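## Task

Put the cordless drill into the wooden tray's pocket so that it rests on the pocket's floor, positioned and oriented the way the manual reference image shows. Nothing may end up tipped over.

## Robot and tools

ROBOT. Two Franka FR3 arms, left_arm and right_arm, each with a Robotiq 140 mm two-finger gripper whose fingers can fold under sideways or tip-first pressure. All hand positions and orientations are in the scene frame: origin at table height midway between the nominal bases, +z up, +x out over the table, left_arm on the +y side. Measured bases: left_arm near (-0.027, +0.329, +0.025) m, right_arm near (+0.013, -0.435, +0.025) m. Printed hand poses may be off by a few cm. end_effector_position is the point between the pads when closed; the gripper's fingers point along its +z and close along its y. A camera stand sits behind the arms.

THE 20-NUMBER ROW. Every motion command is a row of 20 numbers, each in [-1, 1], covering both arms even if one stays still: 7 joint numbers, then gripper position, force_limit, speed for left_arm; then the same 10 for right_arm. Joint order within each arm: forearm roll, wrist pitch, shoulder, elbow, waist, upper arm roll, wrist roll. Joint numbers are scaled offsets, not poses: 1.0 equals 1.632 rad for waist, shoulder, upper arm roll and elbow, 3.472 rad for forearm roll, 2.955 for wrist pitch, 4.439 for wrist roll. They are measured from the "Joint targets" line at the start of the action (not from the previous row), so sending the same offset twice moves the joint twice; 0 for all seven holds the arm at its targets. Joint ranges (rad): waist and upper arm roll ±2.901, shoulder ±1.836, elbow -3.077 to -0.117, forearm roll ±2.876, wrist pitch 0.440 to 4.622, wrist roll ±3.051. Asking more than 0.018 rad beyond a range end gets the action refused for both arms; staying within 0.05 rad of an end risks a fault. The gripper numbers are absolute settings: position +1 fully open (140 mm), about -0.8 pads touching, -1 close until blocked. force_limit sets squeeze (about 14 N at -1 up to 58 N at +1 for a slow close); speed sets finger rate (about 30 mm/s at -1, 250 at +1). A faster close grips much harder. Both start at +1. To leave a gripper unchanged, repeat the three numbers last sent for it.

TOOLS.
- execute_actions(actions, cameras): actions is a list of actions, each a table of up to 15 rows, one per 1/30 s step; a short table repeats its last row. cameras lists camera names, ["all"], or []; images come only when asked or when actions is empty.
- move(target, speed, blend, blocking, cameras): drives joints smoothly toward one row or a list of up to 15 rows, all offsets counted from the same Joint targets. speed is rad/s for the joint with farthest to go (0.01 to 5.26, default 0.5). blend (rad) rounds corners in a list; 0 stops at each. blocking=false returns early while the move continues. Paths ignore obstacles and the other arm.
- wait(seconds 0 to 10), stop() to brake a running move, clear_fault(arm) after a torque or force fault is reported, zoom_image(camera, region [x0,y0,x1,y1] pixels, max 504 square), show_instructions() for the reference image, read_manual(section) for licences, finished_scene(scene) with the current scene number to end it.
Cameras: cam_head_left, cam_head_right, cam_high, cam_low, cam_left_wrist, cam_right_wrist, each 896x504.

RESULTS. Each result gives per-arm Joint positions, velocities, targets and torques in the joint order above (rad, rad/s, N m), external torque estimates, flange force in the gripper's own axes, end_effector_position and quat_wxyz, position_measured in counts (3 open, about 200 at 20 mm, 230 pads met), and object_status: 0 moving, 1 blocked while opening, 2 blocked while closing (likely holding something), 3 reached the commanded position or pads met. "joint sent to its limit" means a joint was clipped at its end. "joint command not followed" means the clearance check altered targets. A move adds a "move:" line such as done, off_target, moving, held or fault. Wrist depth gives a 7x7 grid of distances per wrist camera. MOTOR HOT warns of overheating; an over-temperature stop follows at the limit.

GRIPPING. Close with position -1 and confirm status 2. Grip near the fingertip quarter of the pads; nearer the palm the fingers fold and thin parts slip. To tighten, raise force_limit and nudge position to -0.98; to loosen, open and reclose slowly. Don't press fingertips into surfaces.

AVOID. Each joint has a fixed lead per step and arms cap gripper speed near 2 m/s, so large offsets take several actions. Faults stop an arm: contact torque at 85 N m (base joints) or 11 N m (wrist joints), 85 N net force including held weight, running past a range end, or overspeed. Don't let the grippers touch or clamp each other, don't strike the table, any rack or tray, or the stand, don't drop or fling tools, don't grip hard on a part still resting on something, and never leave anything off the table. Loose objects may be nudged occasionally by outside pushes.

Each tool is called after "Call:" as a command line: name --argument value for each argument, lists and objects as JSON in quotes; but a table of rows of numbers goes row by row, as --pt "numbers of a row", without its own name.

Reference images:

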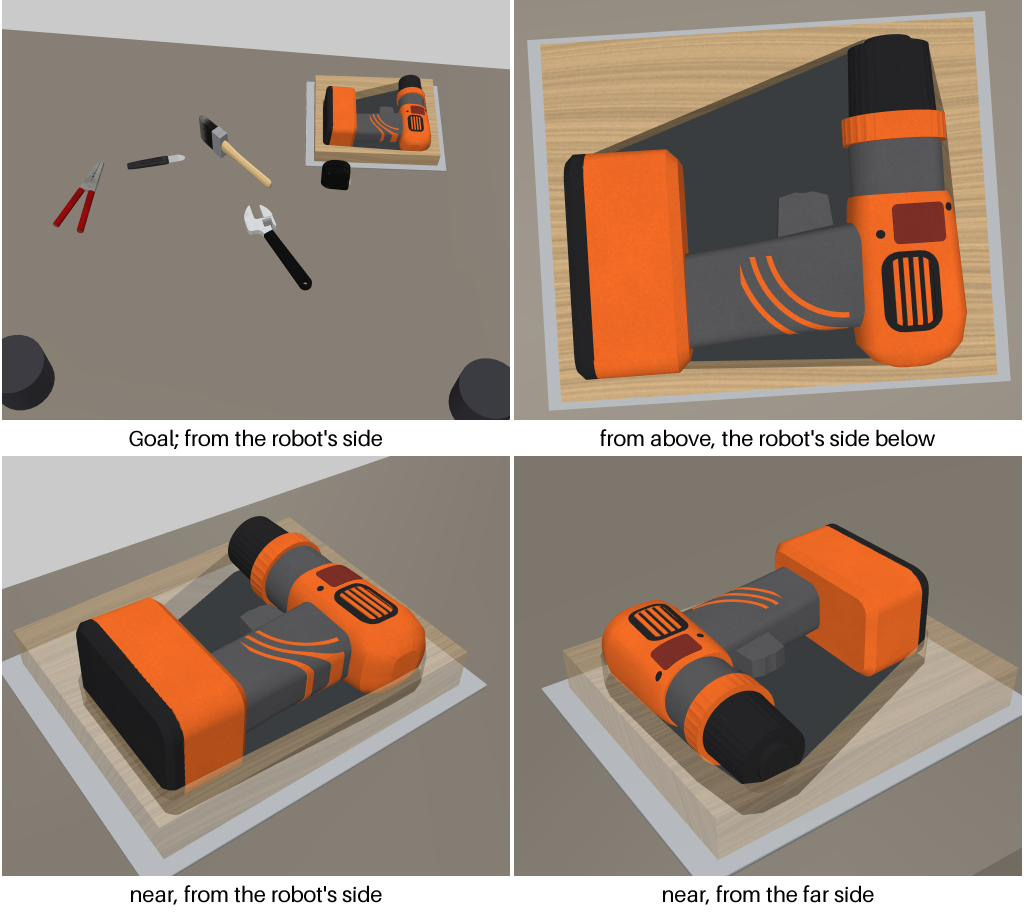

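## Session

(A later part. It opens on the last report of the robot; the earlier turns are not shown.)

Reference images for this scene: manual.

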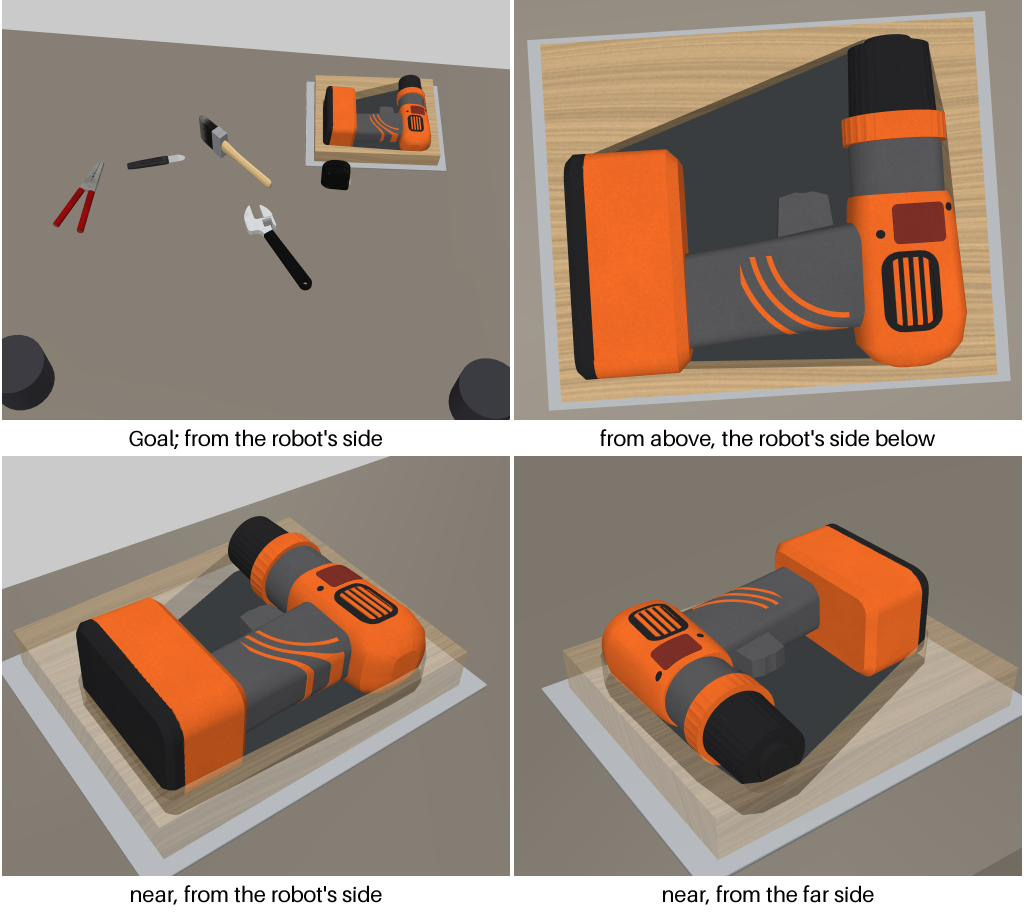

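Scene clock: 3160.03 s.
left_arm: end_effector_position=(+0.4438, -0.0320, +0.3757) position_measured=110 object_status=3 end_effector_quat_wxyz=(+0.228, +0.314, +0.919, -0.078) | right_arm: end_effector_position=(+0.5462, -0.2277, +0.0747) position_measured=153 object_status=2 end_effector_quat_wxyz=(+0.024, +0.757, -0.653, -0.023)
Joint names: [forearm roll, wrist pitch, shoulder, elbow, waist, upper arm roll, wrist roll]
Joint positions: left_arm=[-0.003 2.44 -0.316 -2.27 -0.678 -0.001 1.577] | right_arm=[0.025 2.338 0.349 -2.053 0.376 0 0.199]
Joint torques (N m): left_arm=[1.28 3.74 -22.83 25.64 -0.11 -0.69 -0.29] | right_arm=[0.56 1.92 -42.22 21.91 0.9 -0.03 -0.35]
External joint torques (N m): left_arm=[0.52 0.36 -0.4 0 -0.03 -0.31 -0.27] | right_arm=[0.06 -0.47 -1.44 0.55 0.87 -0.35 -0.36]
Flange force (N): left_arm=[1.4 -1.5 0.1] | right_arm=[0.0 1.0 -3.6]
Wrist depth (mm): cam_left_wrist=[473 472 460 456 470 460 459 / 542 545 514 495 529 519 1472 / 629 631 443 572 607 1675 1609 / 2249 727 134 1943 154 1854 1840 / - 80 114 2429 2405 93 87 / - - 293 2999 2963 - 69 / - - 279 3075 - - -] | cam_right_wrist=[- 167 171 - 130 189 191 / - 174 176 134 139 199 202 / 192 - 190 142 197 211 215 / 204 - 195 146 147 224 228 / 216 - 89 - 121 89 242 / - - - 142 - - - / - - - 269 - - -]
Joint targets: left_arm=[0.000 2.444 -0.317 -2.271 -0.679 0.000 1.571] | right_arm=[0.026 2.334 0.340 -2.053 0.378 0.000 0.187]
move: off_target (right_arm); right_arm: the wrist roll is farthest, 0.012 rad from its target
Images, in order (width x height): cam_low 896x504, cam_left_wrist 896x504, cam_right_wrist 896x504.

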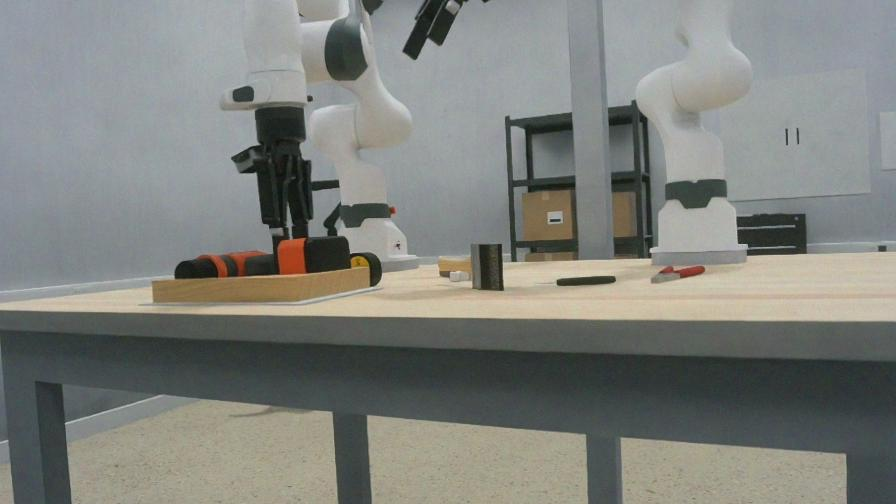

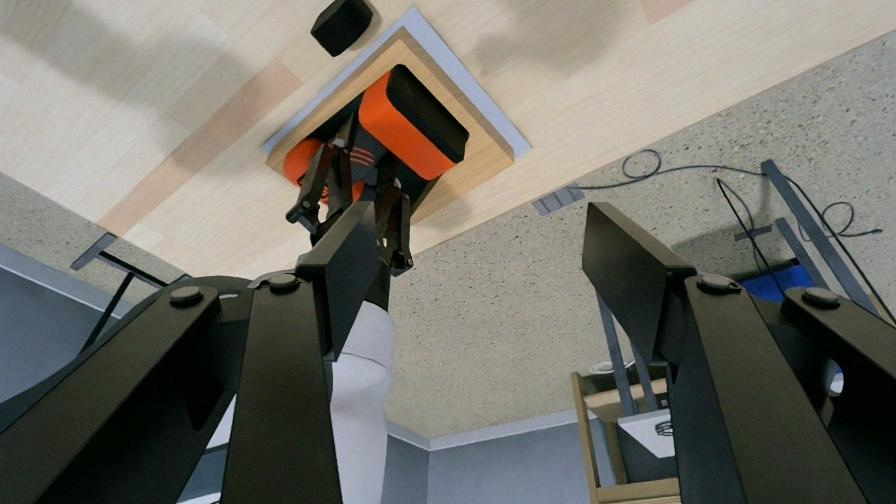

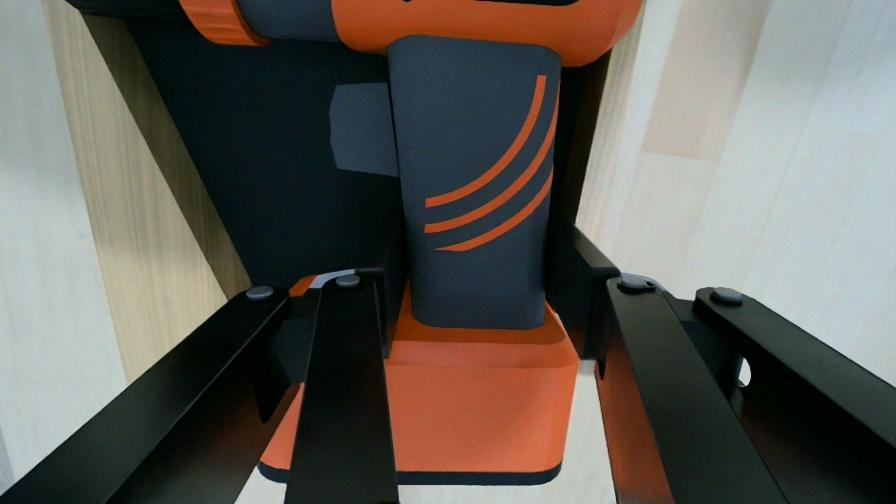

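Call:
move --target '[0,0,0,0,0,0,0,0.15,0,-1,0,0.00203,0.00312,-0.0007,0,0,0,-1,0,-1]' --speed 0.04 --cameras '["cam_right_wrist", "cam_low"]'

Call:
zoom_image --camera "cam_low" --region '[140, 220, 400, 320]'

Scene clock: 3174.23 s.
left_arm: end_effector_position=(+0.4438, -0.0320, +0.3757) position_measured=110 object_status=3 end_effector_quat_wxyz=(+0.228, +0.314, +0.919, -0.078) | right_arm: end_effector_position=(+0.5462, -0.2277, +0.0746) position_measured=153 object_status=2 end_effector_quat_wxyz=(+0.024, +0.757, -0.653, -0.023)
Joint names: [forearm roll, wrist pitch, shoulder, elbow, waist, upper arm roll, wrist roll]
Joint positions: left_arm=[-0.003 2.44 -0.316 -2.27 -0.678 -0.001 1.577] | right_arm=[0.025 2.338 0.349 -2.054 0.376 0 0.198]
Joint torques (N m): left_arm=[1.29 3.75 -22.87 25.65 -0.09 -0.72 -0.31] | right_arm=[0.53 2.34 -40.63 21.45 0.89 0.01 -0.36]
External joint torques (N m): left_arm=[0.52 0.36 -0.46 0 -0.09 -0.44 -0.29] | right_arm=[0.03 -0.04 -0.02 0.16 0.91 -0.27 -0.37]
Flange force (N): left_arm=[1.5 -1.8 0.0] | right_arm=[-0.4 -0.6 -0.2]
Wrist depth (mm): cam_left_wrist=[473 474 459 457 463 461 457 / 541 535 517 493 525 525 1437 / 626 620 504 574 609 1675 1653 / 2024 725 134 1854 154 1786 1883 / - 80 114 2429 2479 93 87 / - - 291 3114 2999 - 69 / - - 279 3856 - - -] | cam_right_wrist=[- 166 172 - 128 188 191 / - 175 177 134 185 199 202 / 195 - 188 140 197 210 215 / 206 181 - 147 147 223 229 / 218 - 89 152 121 89 242 / - - - 144 - - - / - - - 153 - - -]
Joint targets: left_arm=[0.000 2.444 -0.317 -2.271 -0.679 0.000 1.571] | right_arm=[0.026 2.340 0.345 -2.054 0.378 0.000 0.187]
move: off_target (right_arm); right_arm: the wrist roll is farthest, 0.011 rad from its target
Images, in order (width x height): cam_low 896x504, cam_right_wrist 896x504.

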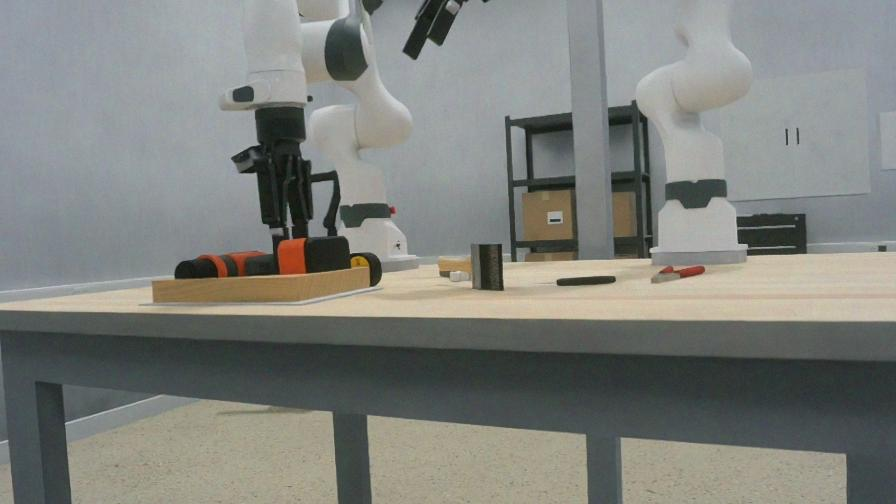

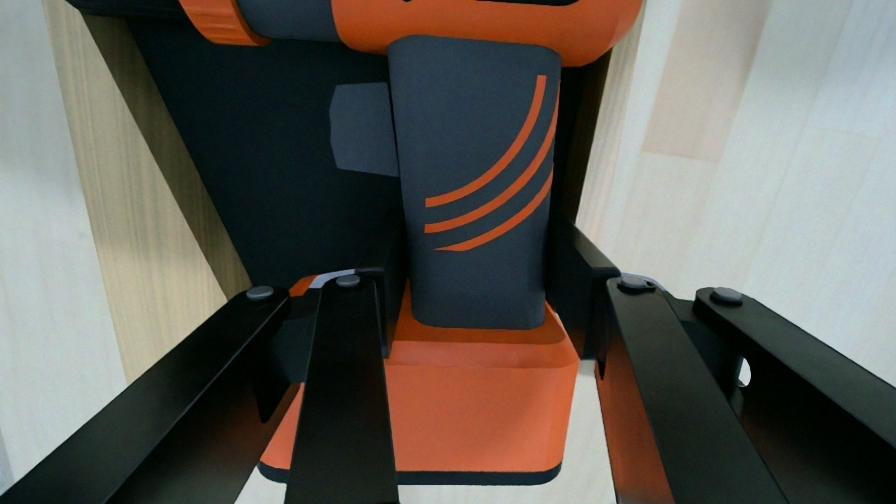

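Scaled by 1.938.

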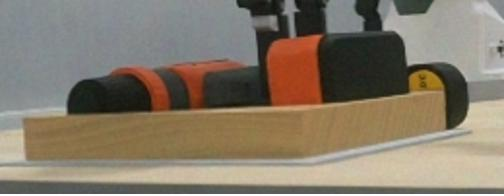

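Call:
zoom_image --camera "cam_right_wrist" --region '[30, 0, 290, 150]'

Call:
zoom_image --camera "cam_right_wrist" --region '[500, 0, 700, 240]'

Call:
zoom_image --camera "cam_low" --region '[145, 235, 265, 310]'

Scaled by 1.938.

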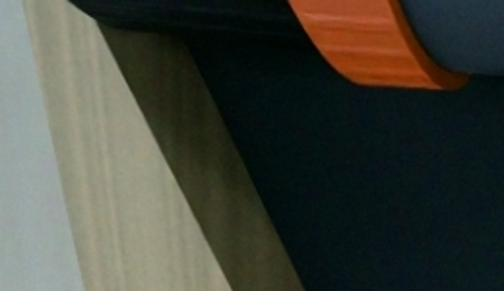

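Scaled by 2.100.

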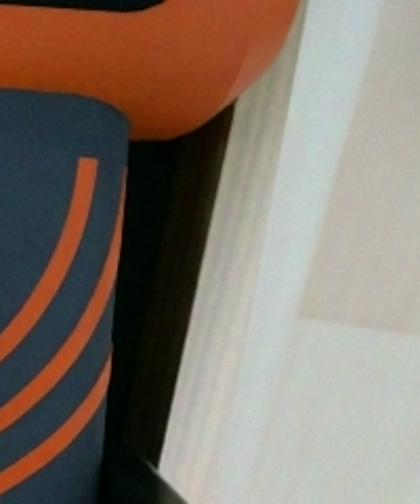

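Scaled by 4.200.

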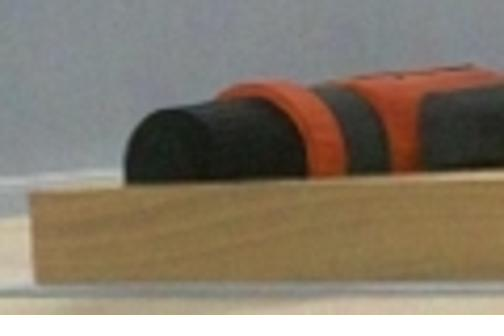

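Call:
move --pt "0 0 0 0 0 0 0 0.15 0 -1 0 0 0 0 0 0 0 -0.12 0 -1" --pt "0 0 0 0 0 0 0 0.15 0 -1 0 0 0 0 0 0 0 0.0 0 -1" --speed 0.05 --cameras '["cam_right_wrist", "cam_low", "cam_left_wrist"]'

Call:
zoom_image --camera "cam_low" --region '[140, 220, 400, 320]'

Call:
zoom_image --camera "cam_low" --region '[145, 235, 265, 310]'

Call:
zoom_image --camera "cam_left_wrist" --region '[260, 40, 500, 220]'

Scene clock: 3242.93 s.
left_arm: end_effector_position=(+0.4438, -0.0320, +0.3757) position_measured=110 object_status=3 end_effector_quat_wxyz=(+0.228, +0.314, +0.919, -0.078) | right_arm: end_effector_position=(+0.5463, -0.2277, +0.0749) position_measured=129 object_status=0 end_effector_quat_wxyz=(+0.024, +0.758, -0.651, -0.023)
Joint names: [forearm roll, wrist pitch, shoulder, elbow, waist, upper arm roll, wrist roll]
Joint positions: left_arm=[-0.003 2.44 -0.316 -2.27 -0.678 -0.001 1.577] | right_arm=[0.025 2.338 0.348 -2.054 0.376 0 0.194]
Joint torques (N m): left_arm=[1.28 3.75 -22.86 25.63 -0.12 -0.71 -0.28] | right_arm=[0.53 2.37 -39.16 21.1 0.73 -0.11 -0.17]
External joint torques (N m): left_arm=[0.52 0.34 -0.34 -0.12 -0.04 -0.34 -0.27] | right_arm=[0.03 -0.02 1.52 -0.24 0.86 -0.28 -0.17]
Flange force (N): left_arm=[1.6 -1.5 0.2] | right_arm=[-1.1 -2.8 2.6]
Wrist depth (mm): cam_left_wrist=[474 474 463 457 468 457 453 / 541 537 508 494 518 522 1421 / 626 628 508 594 613 1620 1557 / 2041 725 134 1991 154 1869 1854 / - 80 113 2429 2454 93 87 / - - 292 3155 2999 - 69 / - - 280 - - - -] | cam_right_wrist=[- 167 - - - 188 191 / - 174 180 135 170 199 202 / 194 - 187 141 198 211 216 / 205 - 137 149 147 224 228 / 217 - 110 154 152 - 241 / - - 140 143 - - - / - - - 156 - - -]
Joint targets: left_arm=[0.000 2.444 -0.317 -2.271 -0.679 0.000 1.571] | right_arm=[0.026 2.340 0.345 -2.054 0.378 0.000 0.187]
move: done
Images, in order (width x height): cam_low 896x504, cam_left_wrist 896x504, cam_right_wrist 896x504.

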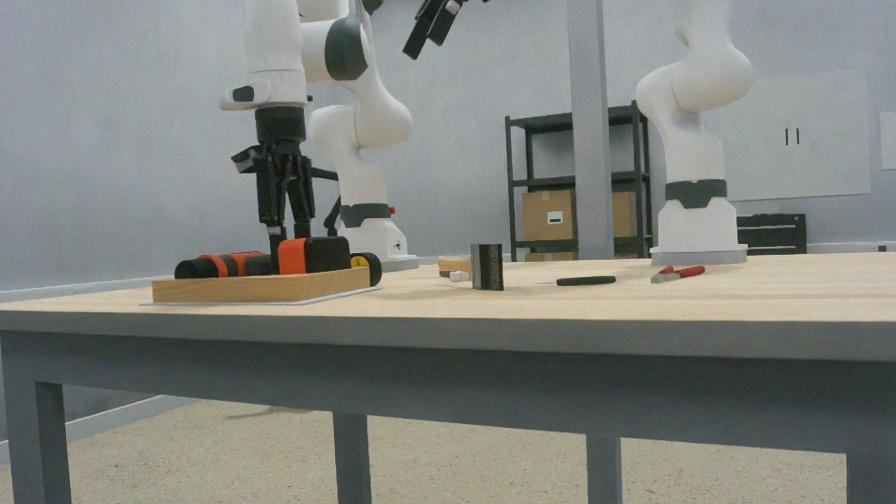

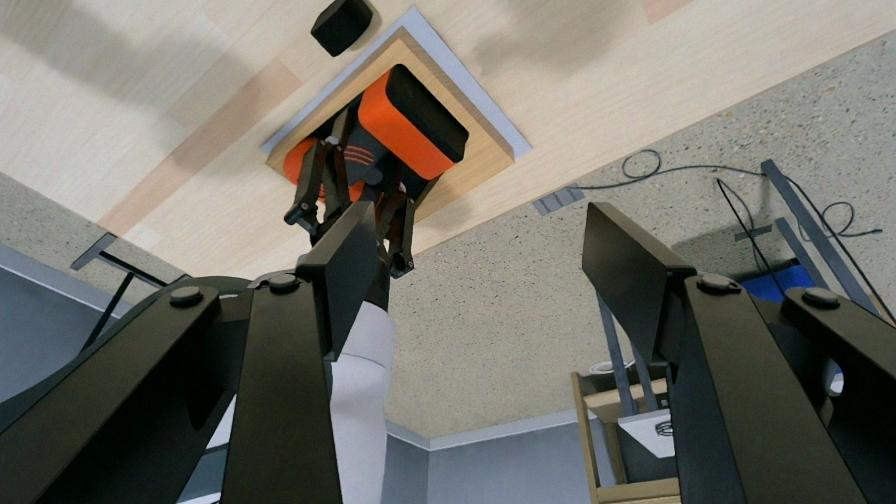

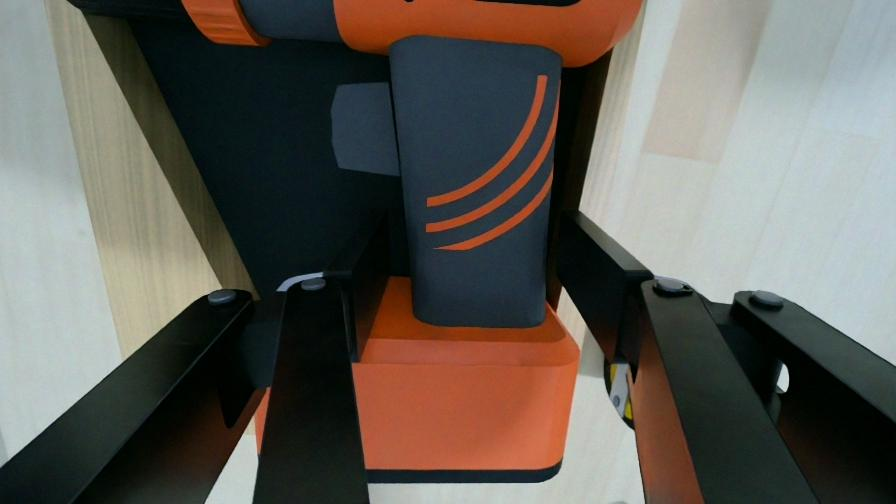

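Scaled by 1.938.

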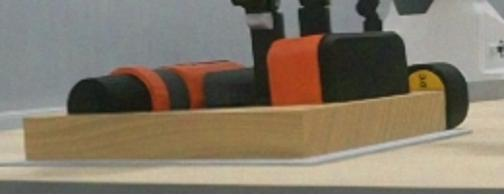

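Scaled by 4.200.

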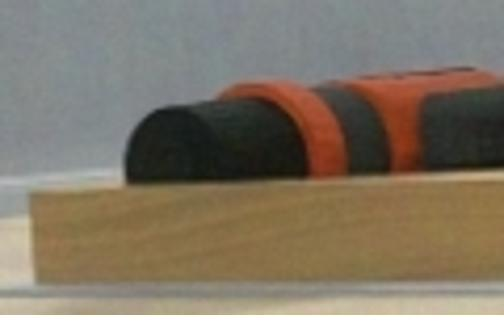

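Scaled by 2.100.

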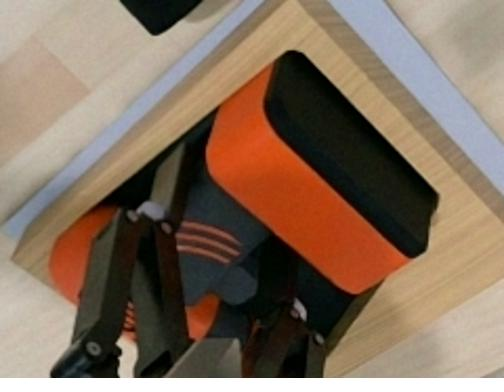

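Call:
move --pt "0 0 0 0 0 0 0 0.15 0 -1 0 -0.01421 -0.02096 0.00478 0 0 0 0.0 0 -1" --pt "0 0 0 0 0 0 0 0.15 0 -1 0 -0.03604 -0.04975 0.0155 0 0 0 0.0 0 -1" --pt "0 0 0 0 0 0 0 0.15 0 -1 0 -0.11286 -0.12163 0.08272 0 0 0 0.0 0 -1" --pt "0 0 0 0 0 0 0 0.15 0 -1 0 -0.14286 -0.15663 0.11772 -0.1225 0 -0.045 0.0 0 -1" --speed '[0.06, 0.15, 0.35, 0.4]' --blend '[0.01, 0.01, 0.03, 0]' --cameras '["cam_right_wrist", "cam_left_wrist", "cam_low", "cam_high"]'

Call:
zoom_image --camera "cam_right_wrist" --region '[305, 85, 445, 225]'

Call:
zoom_image --camera "cam_right_wrist" --region '[440, 85, 580, 225]'

Call:
zoom_image --camera "cam_left_wrist" --region '[250, 20, 550, 250]'

Call:
zoom_image --camera "cam_high" --region '[260, 230, 410, 355]'

Call:
zoom_image --camera "cam_low" --region '[140, 220, 400, 320]'

Scene clock: 3256.30 s.
left_arm: end_effector_position=(+0.4438, -0.0320, +0.3757) position_measured=110 object_status=3 end_effector_quat_wxyz=(+0.228, +0.314, +0.919, -0.078) | right_arm: end_effector_position=(+0.5796, -0.3345, +0.2775) position_measured=129 object_status=3 end_effector_quat_wxyz=(+0.004, +0.761, -0.649, -0.019)
Joint names: [forearm roll, wrist pitch, shoulder, elbow, waist, upper arm roll, wrist roll]
Joint positions: left_arm=[-0.003 2.44 -0.316 -2.27 -0.678 -0.001 1.577] | right_arm=[0.025 1.921 0.09 -1.862 0.178 -0.001 -0.004]
Joint velocities: left_arm=[within noise] | right_arm=[0 0 -0.001 -0.001 0 0.001 -0.008]
Joint torques (N m): left_arm=[1.29 3.74 -22.86 25.69 -0.12 -0.67 -0.3] | right_arm=[0.78 2.22 -34.1 24.49 0.08 0.06 -0.15]
External joint torques (N m): left_arm=[0.52 0.34 -0.41 -0.02 -0.01 -0.27 -0.28] | right_arm=[0.04 -0.29 1.73 -0.28 -0.05 -0.14 -0.15]
Flange force (N): left_arm=[1.5 -1.4 0.0] | right_arm=[0.4 -4.5 0.6]
Wrist depth (mm): cam_left_wrist=[475 473 463 461 464 454 457 / 541 536 536 507 525 520 1446 / 638 631 621 610 617 1687 1630 / 2008 752 134 1975 154 1898 1827 / - 80 114 2531 2429 93 87 / - - 2858 3155 2999 - 69 / - - - 4958 - - -] | cam_right_wrist=[1113 1124 359 361 364 365 368 / 1180 1185 372 376 382 384 388 / 1248 1261 395 338 407 409 414 / 1340 1325 137 378 146 435 437 / 1403 - 97 - 128 - 466 / - - 484 501 499 - - / - - - 522 - - -]
Joint targets: left_arm=[0.000 2.444 -0.317 -2.271 -0.679 0.000 1.571] | right_arm=[0.026 1.918 0.090 -1.862 0.178 0.000 -0.012]
move: done
Images, in order (width x height): cam_high 896x504, cam_low 896x504, cam_left_wrist 896x504, cam_right_wrist 896x504.

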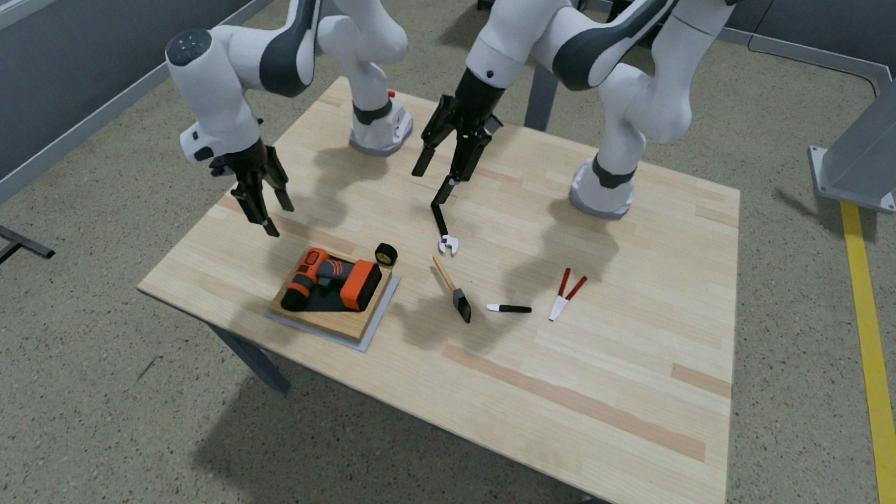

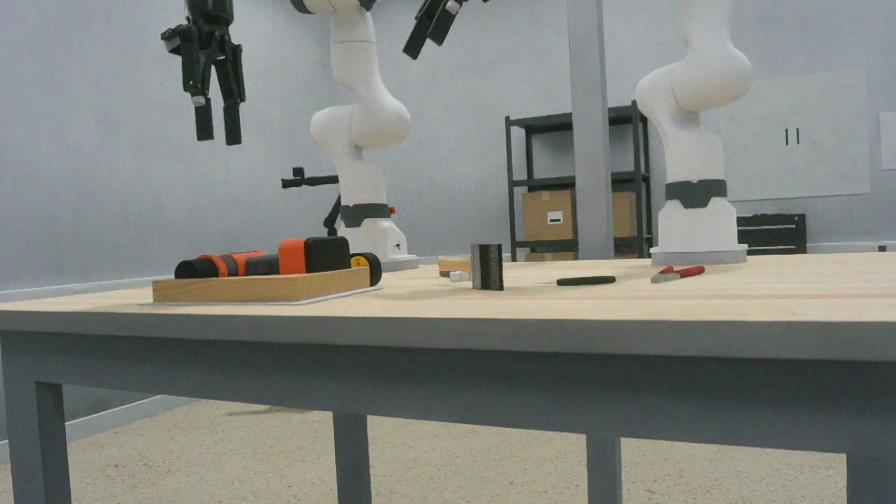

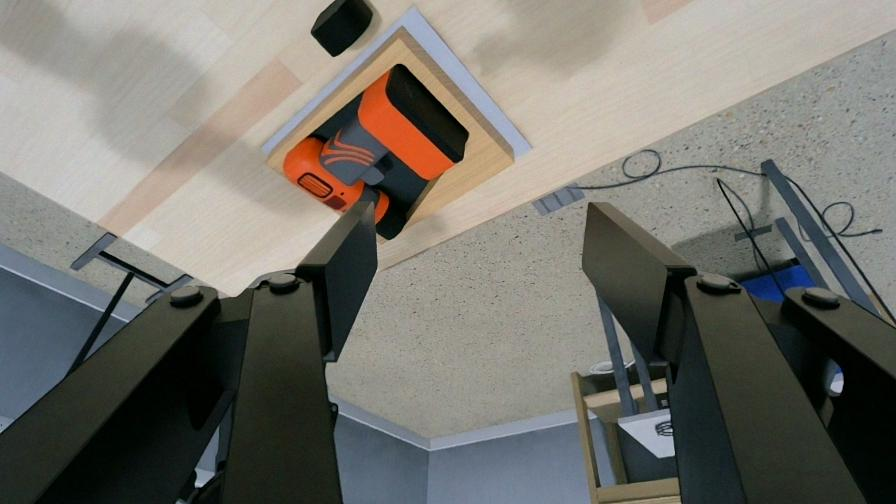

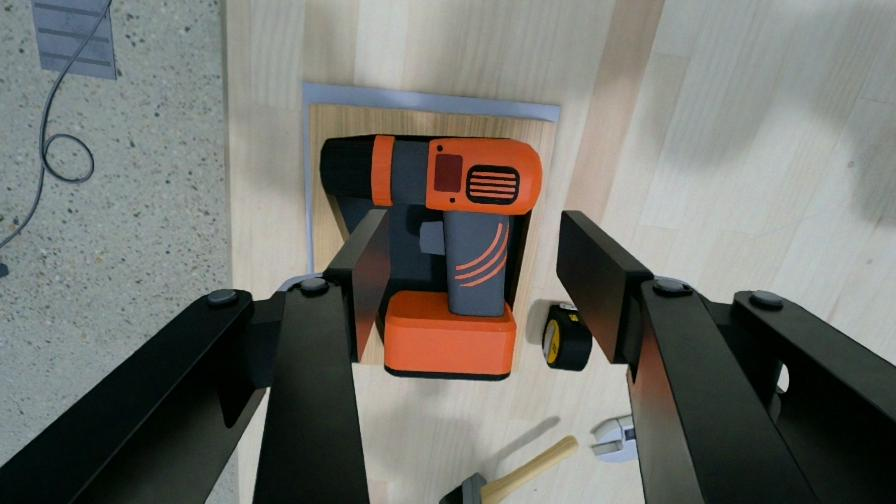

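Scaled by 3.600.

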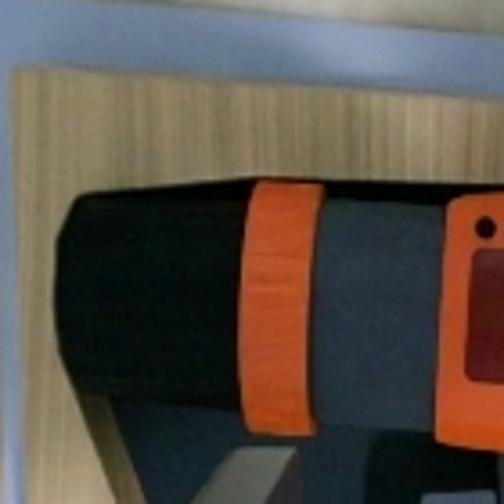

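Scaled by 3.600.

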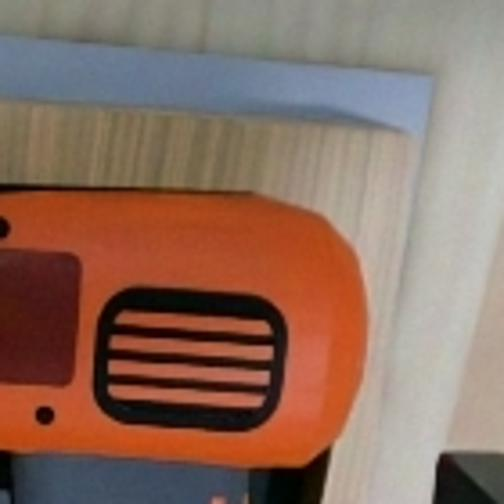

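Scaled by 1.680.

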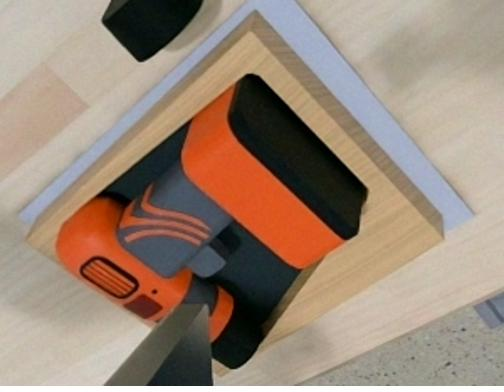

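Scaled by 3.360.

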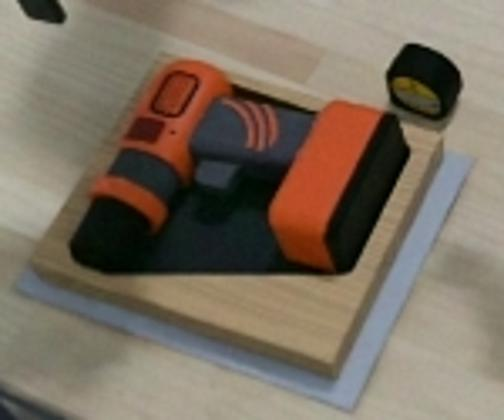

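Scaled by 1.938.

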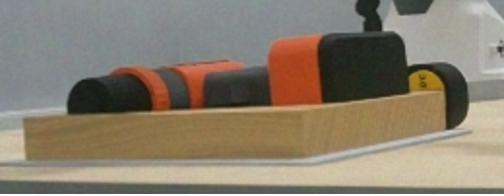

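Call:
move --pt "0 0 0 0 0 0 0 0.15 0 -1 0 0.02995 0.03462 -0.03493 0.12255 0 0.04483 -1 -1 -1" --pt "0 0 0 0 0 0 0 0.15 0 -1 0 0.11286 0.09455 -0.13064 0.1242 0 0.04618 -1 -1 -1" --pt "0 0 0 0 0 0 0 0.15 0 -1 0 0.1242 0.10938 -0.13627 0.1242 0 0.04618 -1 -1 -1" --speed '[0.4, 0.3, 0.05]' --blend '[0.02, 0.005, 0]' --cameras '["cam_right_wrist"]'

Scene clock: 3362.73 s.
left_arm: end_effector_position=(+0.4438, -0.0320, +0.3757) position_measured=110 object_status=3 end_effector_quat_wxyz=(+0.228, +0.314, +0.919, -0.078) | right_arm: end_effector_position=(+0.5337, -0.2297, +0.1065) position_measured=230 object_status=3 end_effector_quat_wxyz=(+0.025, +0.762, -0.646, -0.025)
Joint names: [forearm roll, wrist pitch, shoulder, elbow, waist, upper arm roll, wrist roll]
Joint positions: left_arm=[-0.003 2.44 -0.316 -2.27 -0.678 -0.001 1.577] | right_arm=[0.025 2.28 0.265 -2.083 0.379 0.001 0.186]
Joint velocities: left_arm=[within noise] | right_arm=[0.001 0.006 0 -0.001 0.001 0.001 0]
Joint torques (N m): left_arm=[1.29 3.74 -22.85 25.61 -0.12 -0.71 -0.28] | right_arm=[0.57 2.65 -36.41 21.4 0.74 -0.6 0.23]
External joint torques (N m): left_arm=[0.52 0.34 -0.35 -0.13 -0.07 -0.36 -0.26] | right_arm=[0.03 0.26 2.38 -0.55 0.77 -0.8 0.23]
Flange force (N): left_arm=[1.7 -1.5 0.2] | right_arm=[-1.5 -3.8 4.5]
Wrist depth (mm): cam_left_wrist=[479 475 473 458 464 457 455 / 542 534 524 482 529 519 1412 / 631 620 526 604 607 1630 1609 / 2131 738 134 2041 154 1786 1854 / - 80 113 2405 2359 93 87 / - - 290 3114 3239 - 69 / - - - 3196 - - -] | cam_right_wrist=[201 161 162 - 215 218 222 / 211 205 202 165 226 230 235 / 223 212 221 170 241 243 248 / 237 - - 176 253 259 266 / 252 - - 89 90 274 282 / 266 - - - - - 300 / - - - - - - -]
Joint targets: left_arm=[0.000 2.444 -0.317 -2.271 -0.679 0.000 1.571] | right_arm=[0.026 2.285 0.268 -2.084 0.381 0.000 0.193]
move: done
Images, in order (width x height): cam_right_wrist 896x504.

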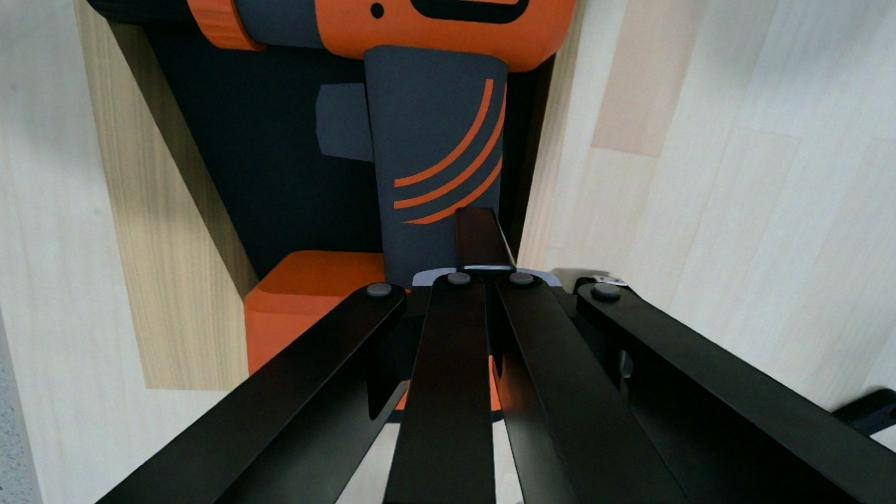

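Call:
move --target '[0,0,0,0,0,0,0,0.15,0,-1,0,0.0037,0.0051,-0.0016,0,0,0,-1,-1,-1]' --speed 0.03 --cameras '[]'

Call:
move --target '[0,0,0,0,0,0,0,0.15,0,-1,0,0.0015,0.0021,-0.0007,0,0,0,-1,-1,-1]' --speed 0.03 --cameras '[]'

Scene clock: 3371.17 s.
left_arm: end_effector_position=(+0.4438, -0.0320, +0.3757) position_measured=110 object_status=3 end_effector_quat_wxyz=(+0.228, +0.314, +0.919, -0.078) | right_arm: end_effector_position=(+0.5338, -0.2297, +0.1029) position_measured=230 object_status=3 end_effector_quat_wxyz=(+0.025, +0.762, -0.646, -0.025)
Joint names: [forearm roll, wrist pitch, shoulder, elbow, waist, upper arm roll, wrist roll]
Joint positions: left_arm=[-0.003 2.44 -0.316 -2.27 -0.678 -0.001 1.577] | right_arm=[0.025 2.288 0.272 -2.085 0.379 0.001 0.186]
Joint torques (N m): left_arm=[1.29 3.73 -22.84 25.65 -0.12 -0.74 -0.28] | right_arm=[0.55 3.22 -34.94 20.81 0.7 -0.53 0.23]
External joint torques (N m): left_arm=[0.52 0.34 -0.44 -0.03 -0.17 -0.51 -0.27] | right_arm=[0.02 0.85 3.83 -0.97 0.85 -0.63 0.22]
Flange force (N): left_arm=[1.6 -1.8 0.0] | right_arm=[-1.9 -5.3 8.4]
Wrist depth (mm): cam_left_wrist=[473 474 458 458 463 458 457 / 545 534 516 499 521 521 1463 / 628 631 502 603 618 1630 1588 / 2041 747 134 1991 154 1840 1943 / - 80 113 2504 2429 90 87 / - - 290 3155 3037 - 69 / - - - - 3283 - -] | cam_right_wrist=[172 186 152 147 212 214 219 / 207 - 171 160 224 226 230 / 220 216 215 169 238 240 244 / 233 - 226 172 248 255 262 / 247 213 162 89 90 270 278 / 262 - - - - - 296 / - - - - - - -]
Joint targets: left_arm=[0.000 2.444 -0.317 -2.271 -0.679 0.000 1.571] | right_arm=[0.026 2.296 0.277 -2.087 0.381 0.000 0.193]
move: done
No camera images: "cameras" was empty.

Scene clock: 3371.87 s.
left_arm: end_effector_position=(+0.4438, -0.0320, +0.3757) position_measured=110 object_status=3 end_effector_quat_wxyz=(+0.228, +0.314, +0.919, -0.078) | right_arm: end_effector_position=(+0.5338, -0.2297, +0.1028) position_measured=230 object_status=3 end_effector_quat_wxyz=(+0.025, +0.762, -0.646, -0.024)
Joint names: [forearm roll, wrist pitch, shoulder, elbow, waist, upper arm roll, wrist roll]
Joint positions: left_arm=[-0.003 2.44 -0.316 -2.27 -0.678 -0.001 1.577] | right_arm=[0.025 2.289 0.272 -2.085 0.379 0.001 0.186]
Joint torques (N m): left_arm=[1.29 3.74 -22.86 25.67 -0.07 -0.68 -0.31] | right_arm=[0.51 3.79 -33.22 20.36 0.68 -0.55 0.16]
External joint torques (N m): left_arm=[0.52 0.32 -0.24 -0.16 -0.02 -0.34 -0.29] | right_arm=[-0.02 1.42 5.59 -1.45 0.53 -0.93 0.16]
Flange force (N): left_arm=[1.5 -1.6 0.4] | right_arm=[-1.7 -7.7 12.7]
Wrist depth (mm): cam_left_wrist=[474 470 460 458 463 461 457 / 542 537 518 507 527 526 1437 / 638 624 527 600 613 1664 1609 / 1975 738 134 2041 154 1813 1799 / - 80 113 2504 2359 93 87 / - - 291 3155 2892 - 69 / - - 287 2927 - - -] | cam_right_wrist=[198 191 153 147 211 214 218 / 209 204 171 160 223 227 231 / 220 214 216 168 238 239 244 / 233 - 225 173 249 255 262 / 247 215 - 89 91 269 278 / 262 - - - - - 295 / - - - - - - -]
Joint targets: left_arm=[0.000 2.444 -0.317 -2.271 -0.679 0.000 1.571] | right_arm=[0.026 2.300 0.280 -2.088 0.381 0.000 0.193]
move: off_target (right_arm); right_arm: the wrist pitch is farthest, 0.011 rad from its target
No camera images: "cameras" was empty.

Call:
move --pt "0 0 0 0 0 0 0 0.15 0 -1 0 -0.01641 -0.02188 0.00784 0 0 0 -1 -1 -1" --pt "0 0 0 0 0 0 0 0.15 0 -1 0 -0.01641 -0.02188 0.00784 -0.09926 0 -0.0365 -1 -1 -1" --pt "0 0 0 0 0 0 0 0.15 0 -1 0 -0.00778 -0.01195 0.00429 -0.09926 0 -0.0365 -1 -1 -1" --speed '[0.05, 0.2, 0.04]' --blend '[0.005, 0.005, 0]' --cameras '["cam_right_wrist", "cam_low"]'

Call:
zoom_image --camera "cam_low" --region '[140, 220, 400, 320]'

Scene clock: 3425.10 s.
left_arm: end_effector_position=(+0.4438, -0.0320, +0.3757) position_measured=110 object_status=3 end_effector_quat_wxyz=(+0.228, +0.314, +0.919, -0.078) | right_arm: end_effector_position=(+0.5613, -0.3160, +0.1117) position_measured=230 object_status=3 end_effector_quat_wxyz=(+0.020, +0.758, -0.652, -0.027)
Joint names: [forearm roll, wrist pitch, shoulder, elbow, waist, upper arm roll, wrist roll]
Joint positions: left_arm=[-0.003 2.44 -0.316 -2.27 -0.678 -0.001 1.577] | right_arm=[0.025 2.273 0.258 -2.08 0.22 -0.001 0.039]
Joint velocities: left_arm=[within noise] | right_arm=[0.002 0.003 0 0 -0.001 -0.001 -0.008]
Joint torques (N m): left_arm=[1.28 3.73 -22.81 25.65 -0.09 -0.73 -0.26] | right_arm=[0.56 2.64 -36.26 21.52 0.15 0.19 -0.19]
External joint torques (N m): left_arm=[0.51 0.34 -0.32 -0.05 0.03 -0.31 -0.25] | right_arm=[0.02 0.24 2.43 -0.57 -0.04 -0.19 -0.2]
Flange force (N): left_arm=[1.3 -1.4 0.2] | right_arm=[0.4 -4.2 4.5]
Wrist depth (mm): cam_left_wrist=[476 472 462 455 459 457 452 / 542 537 525 494 530 526 1437 / 633 626 578 612 610 1699 1630 / 2150 734 134 2041 154 1799 1854 / - 80 114 2429 2382 93 87 / - - 3037 3239 3114 - 69 / - - - 2761 3470 - -] | cam_right_wrist=[206 209 211 216 218 223 225 / 217 - - 222 224 233 238 / 229 176 176 - 249 249 254 / 242 239 241 177 258 265 269 / 261 266 - 89 90 279 288 / 281 - - - - - 309 / - - - - - - -]
Joint targets: left_arm=[0.000 2.444 -0.317 -2.271 -0.679 0.000 1.571] | right_arm=[0.026 2.277 0.260 -2.081 0.219 0.000 0.031]
move: done
Images, in order (width x height): cam_low 896x504, cam_right_wrist 896x504.

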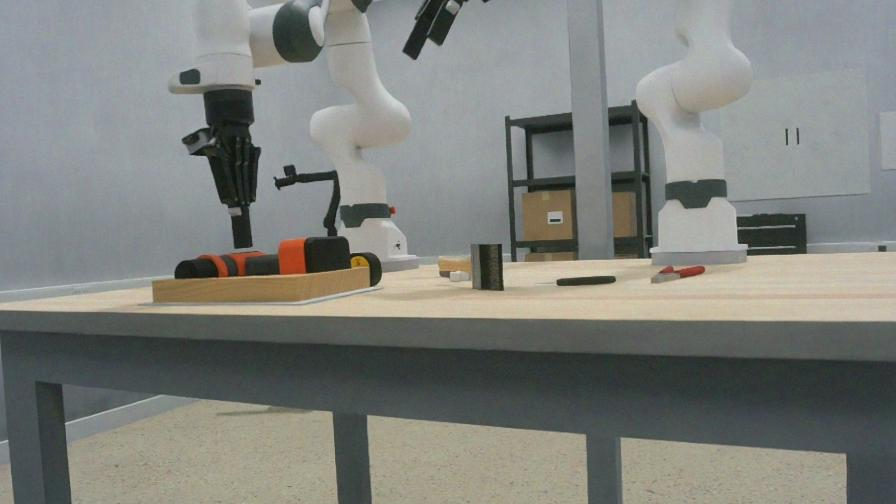

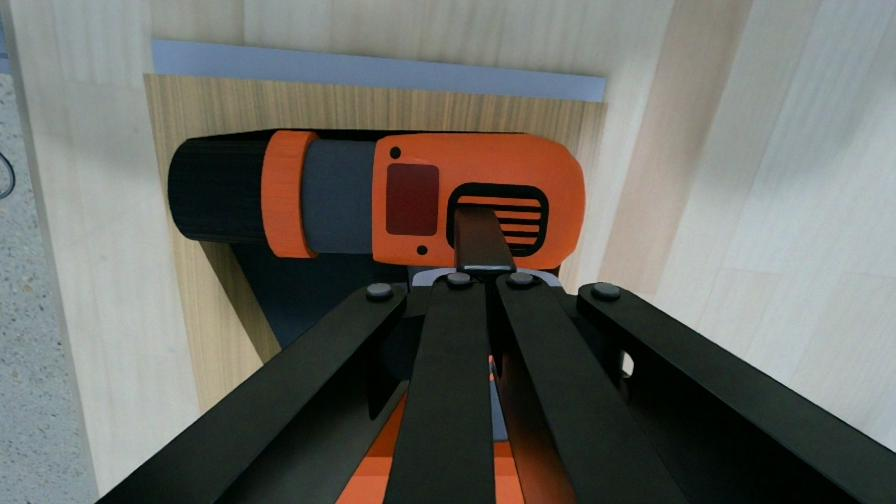

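Scaled by 1.938.

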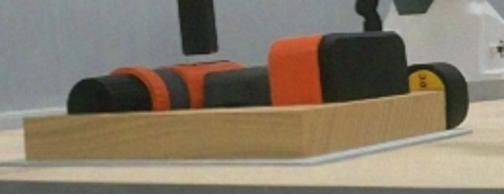

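Call:
move --target '[0,0,0,0,0,0,0,0.15,0,-1,0,0.00297,0.00412,-0.00125,0,0,0,-1,-1,-1]' --speed 0.03 --cameras '[]'

Call:
move --target '[0,0,0,0,0,0,0,0.15,0,-1,0,0.00223,0.00309,-0.00094,0,0,0,-1,-1,-1]' --speed 0.03 --cameras '[]'

Scene clock: 3432.90 s.
left_arm: end_effector_position=(+0.4438, -0.0320, +0.3757) position_measured=110 object_status=3 end_effector_quat_wxyz=(+0.228, +0.314, +0.919, -0.078) | right_arm: end_effector_position=(+0.5614, -0.3160, +0.1078) position_measured=230 object_status=3 end_effector_quat_wxyz=(+0.020, +0.758, -0.651, -0.027)
Joint names: [forearm roll, wrist pitch, shoulder, elbow, waist, upper arm roll, wrist roll]
Joint positions: left_arm=[-0.003 2.44 -0.316 -2.27 -0.678 -0.001 1.577] | right_arm=[0.025 2.282 0.264 -2.082 0.22 -0.001 0.037]
Joint velocities: left_arm=[within noise] | right_arm=[0 0.004 0 0 0 -0.001 -0.001]
Joint torques (N m): left_arm=[1.28 3.74 -22.85 25.65 -0.1 -0.74 -0.3] | right_arm=[0.57 2.63 -36.24 21.36 0.06 0.21 -0.19]
External joint torques (N m): left_arm=[0.52 0.34 -0.47 -0.02 -0.09 -0.44 -0.29] | right_arm=[0.03 0.24 2.45 -0.56 -0.15 -0.2 -0.19]
Flange force (N): left_arm=[1.6 -1.7 -0.1] | right_arm=[0.5 -4.2 4.6]
Wrist depth (mm): cam_left_wrist=[475 474 458 457 466 458 456 / 542 536 508 501 526 520 1388 / 643 628 629 595 615 1620 1630 / 2076 750 134 1943 154 1898 1883 / - 80 114 2405 2382 93 87 / - - 2825 3037 3037 - 69 / - - - - - - -] | cam_right_wrist=[202 204 208 212 216 217 222 / 214 - - - 220 230 234 / 226 172 172 173 241 245 249 / 238 235 182 173 252 260 266 / 256 259 - 89 90 276 284 / 273 - - - - - 304 / - - - - - - -]
Joint targets: left_arm=[0.000 2.444 -0.317 -2.271 -0.679 0.000 1.571] | right_arm=[0.026 2.286 0.267 -2.083 0.219 0.000 0.031]
move: done
No camera images: "cameras" was empty.

Scene clock: 3433.60 s.
left_arm: end_effector_position=(+0.4438, -0.0320, +0.3757) position_measured=110 object_status=3 end_effector_quat_wxyz=(+0.228, +0.314, +0.919, -0.078) | right_arm: end_effector_position=(+0.5614, -0.3161, +0.1049) position_measured=230 object_status=3 end_effector_quat_wxyz=(+0.020, +0.758, -0.651, -0.027)
Joint names: [forearm roll, wrist pitch, shoulder, elbow, waist, upper arm roll, wrist roll]
Joint positions: left_arm=[-0.003 2.44 -0.316 -2.27 -0.678 -0.001 1.577] | right_arm=[0.025 2.288 0.269 -2.083 0.22 -0.001 0.037]
Joint torques (N m): left_arm=[1.28 3.75 -22.82 25.64 -0.11 -0.64 -0.29] | right_arm=[0.57 2.77 -36.29 21.3 0.12 0.22 -0.18]
External joint torques (N m): left_arm=[0.52 0.35 -0.43 -0.04 0.02 -0.21 -0.28] | right_arm=[0.04 0.37 2.61 -0.61 -0.14 -0.24 -0.18]
Flange force (N): left_arm=[1.6 -1.3 0.0] | right_arm=[0.5 -4.3 5.2]
Wrist depth (mm): cam_left_wrist=[474 473 474 457 461 459 457 / 543 537 509 495 526 524 1421 / 633 628 601 606 613 1699 1675 / 1975 738 134 1959 154 1786 1928 / - 80 114 2382 2359 93 87 / - - 2825 3075 2999 - 69 / - - - - 2670 - -] | cam_right_wrist=[200 202 205 210 211 215 219 / 211 - 215 191 221 227 231 / 223 169 169 169 237 241 246 / 237 216 183 171 250 256 263 / 252 260 - 89 90 271 282 / 269 - - - - - 300 / - - - - - - -]
Joint targets: left_arm=[0.000 2.444 -0.317 -2.271 -0.679 0.000 1.571] | right_arm=[0.026 2.292 0.272 -2.085 0.219 0.000 0.031]
move: done
No camera images: "cameras" was empty.


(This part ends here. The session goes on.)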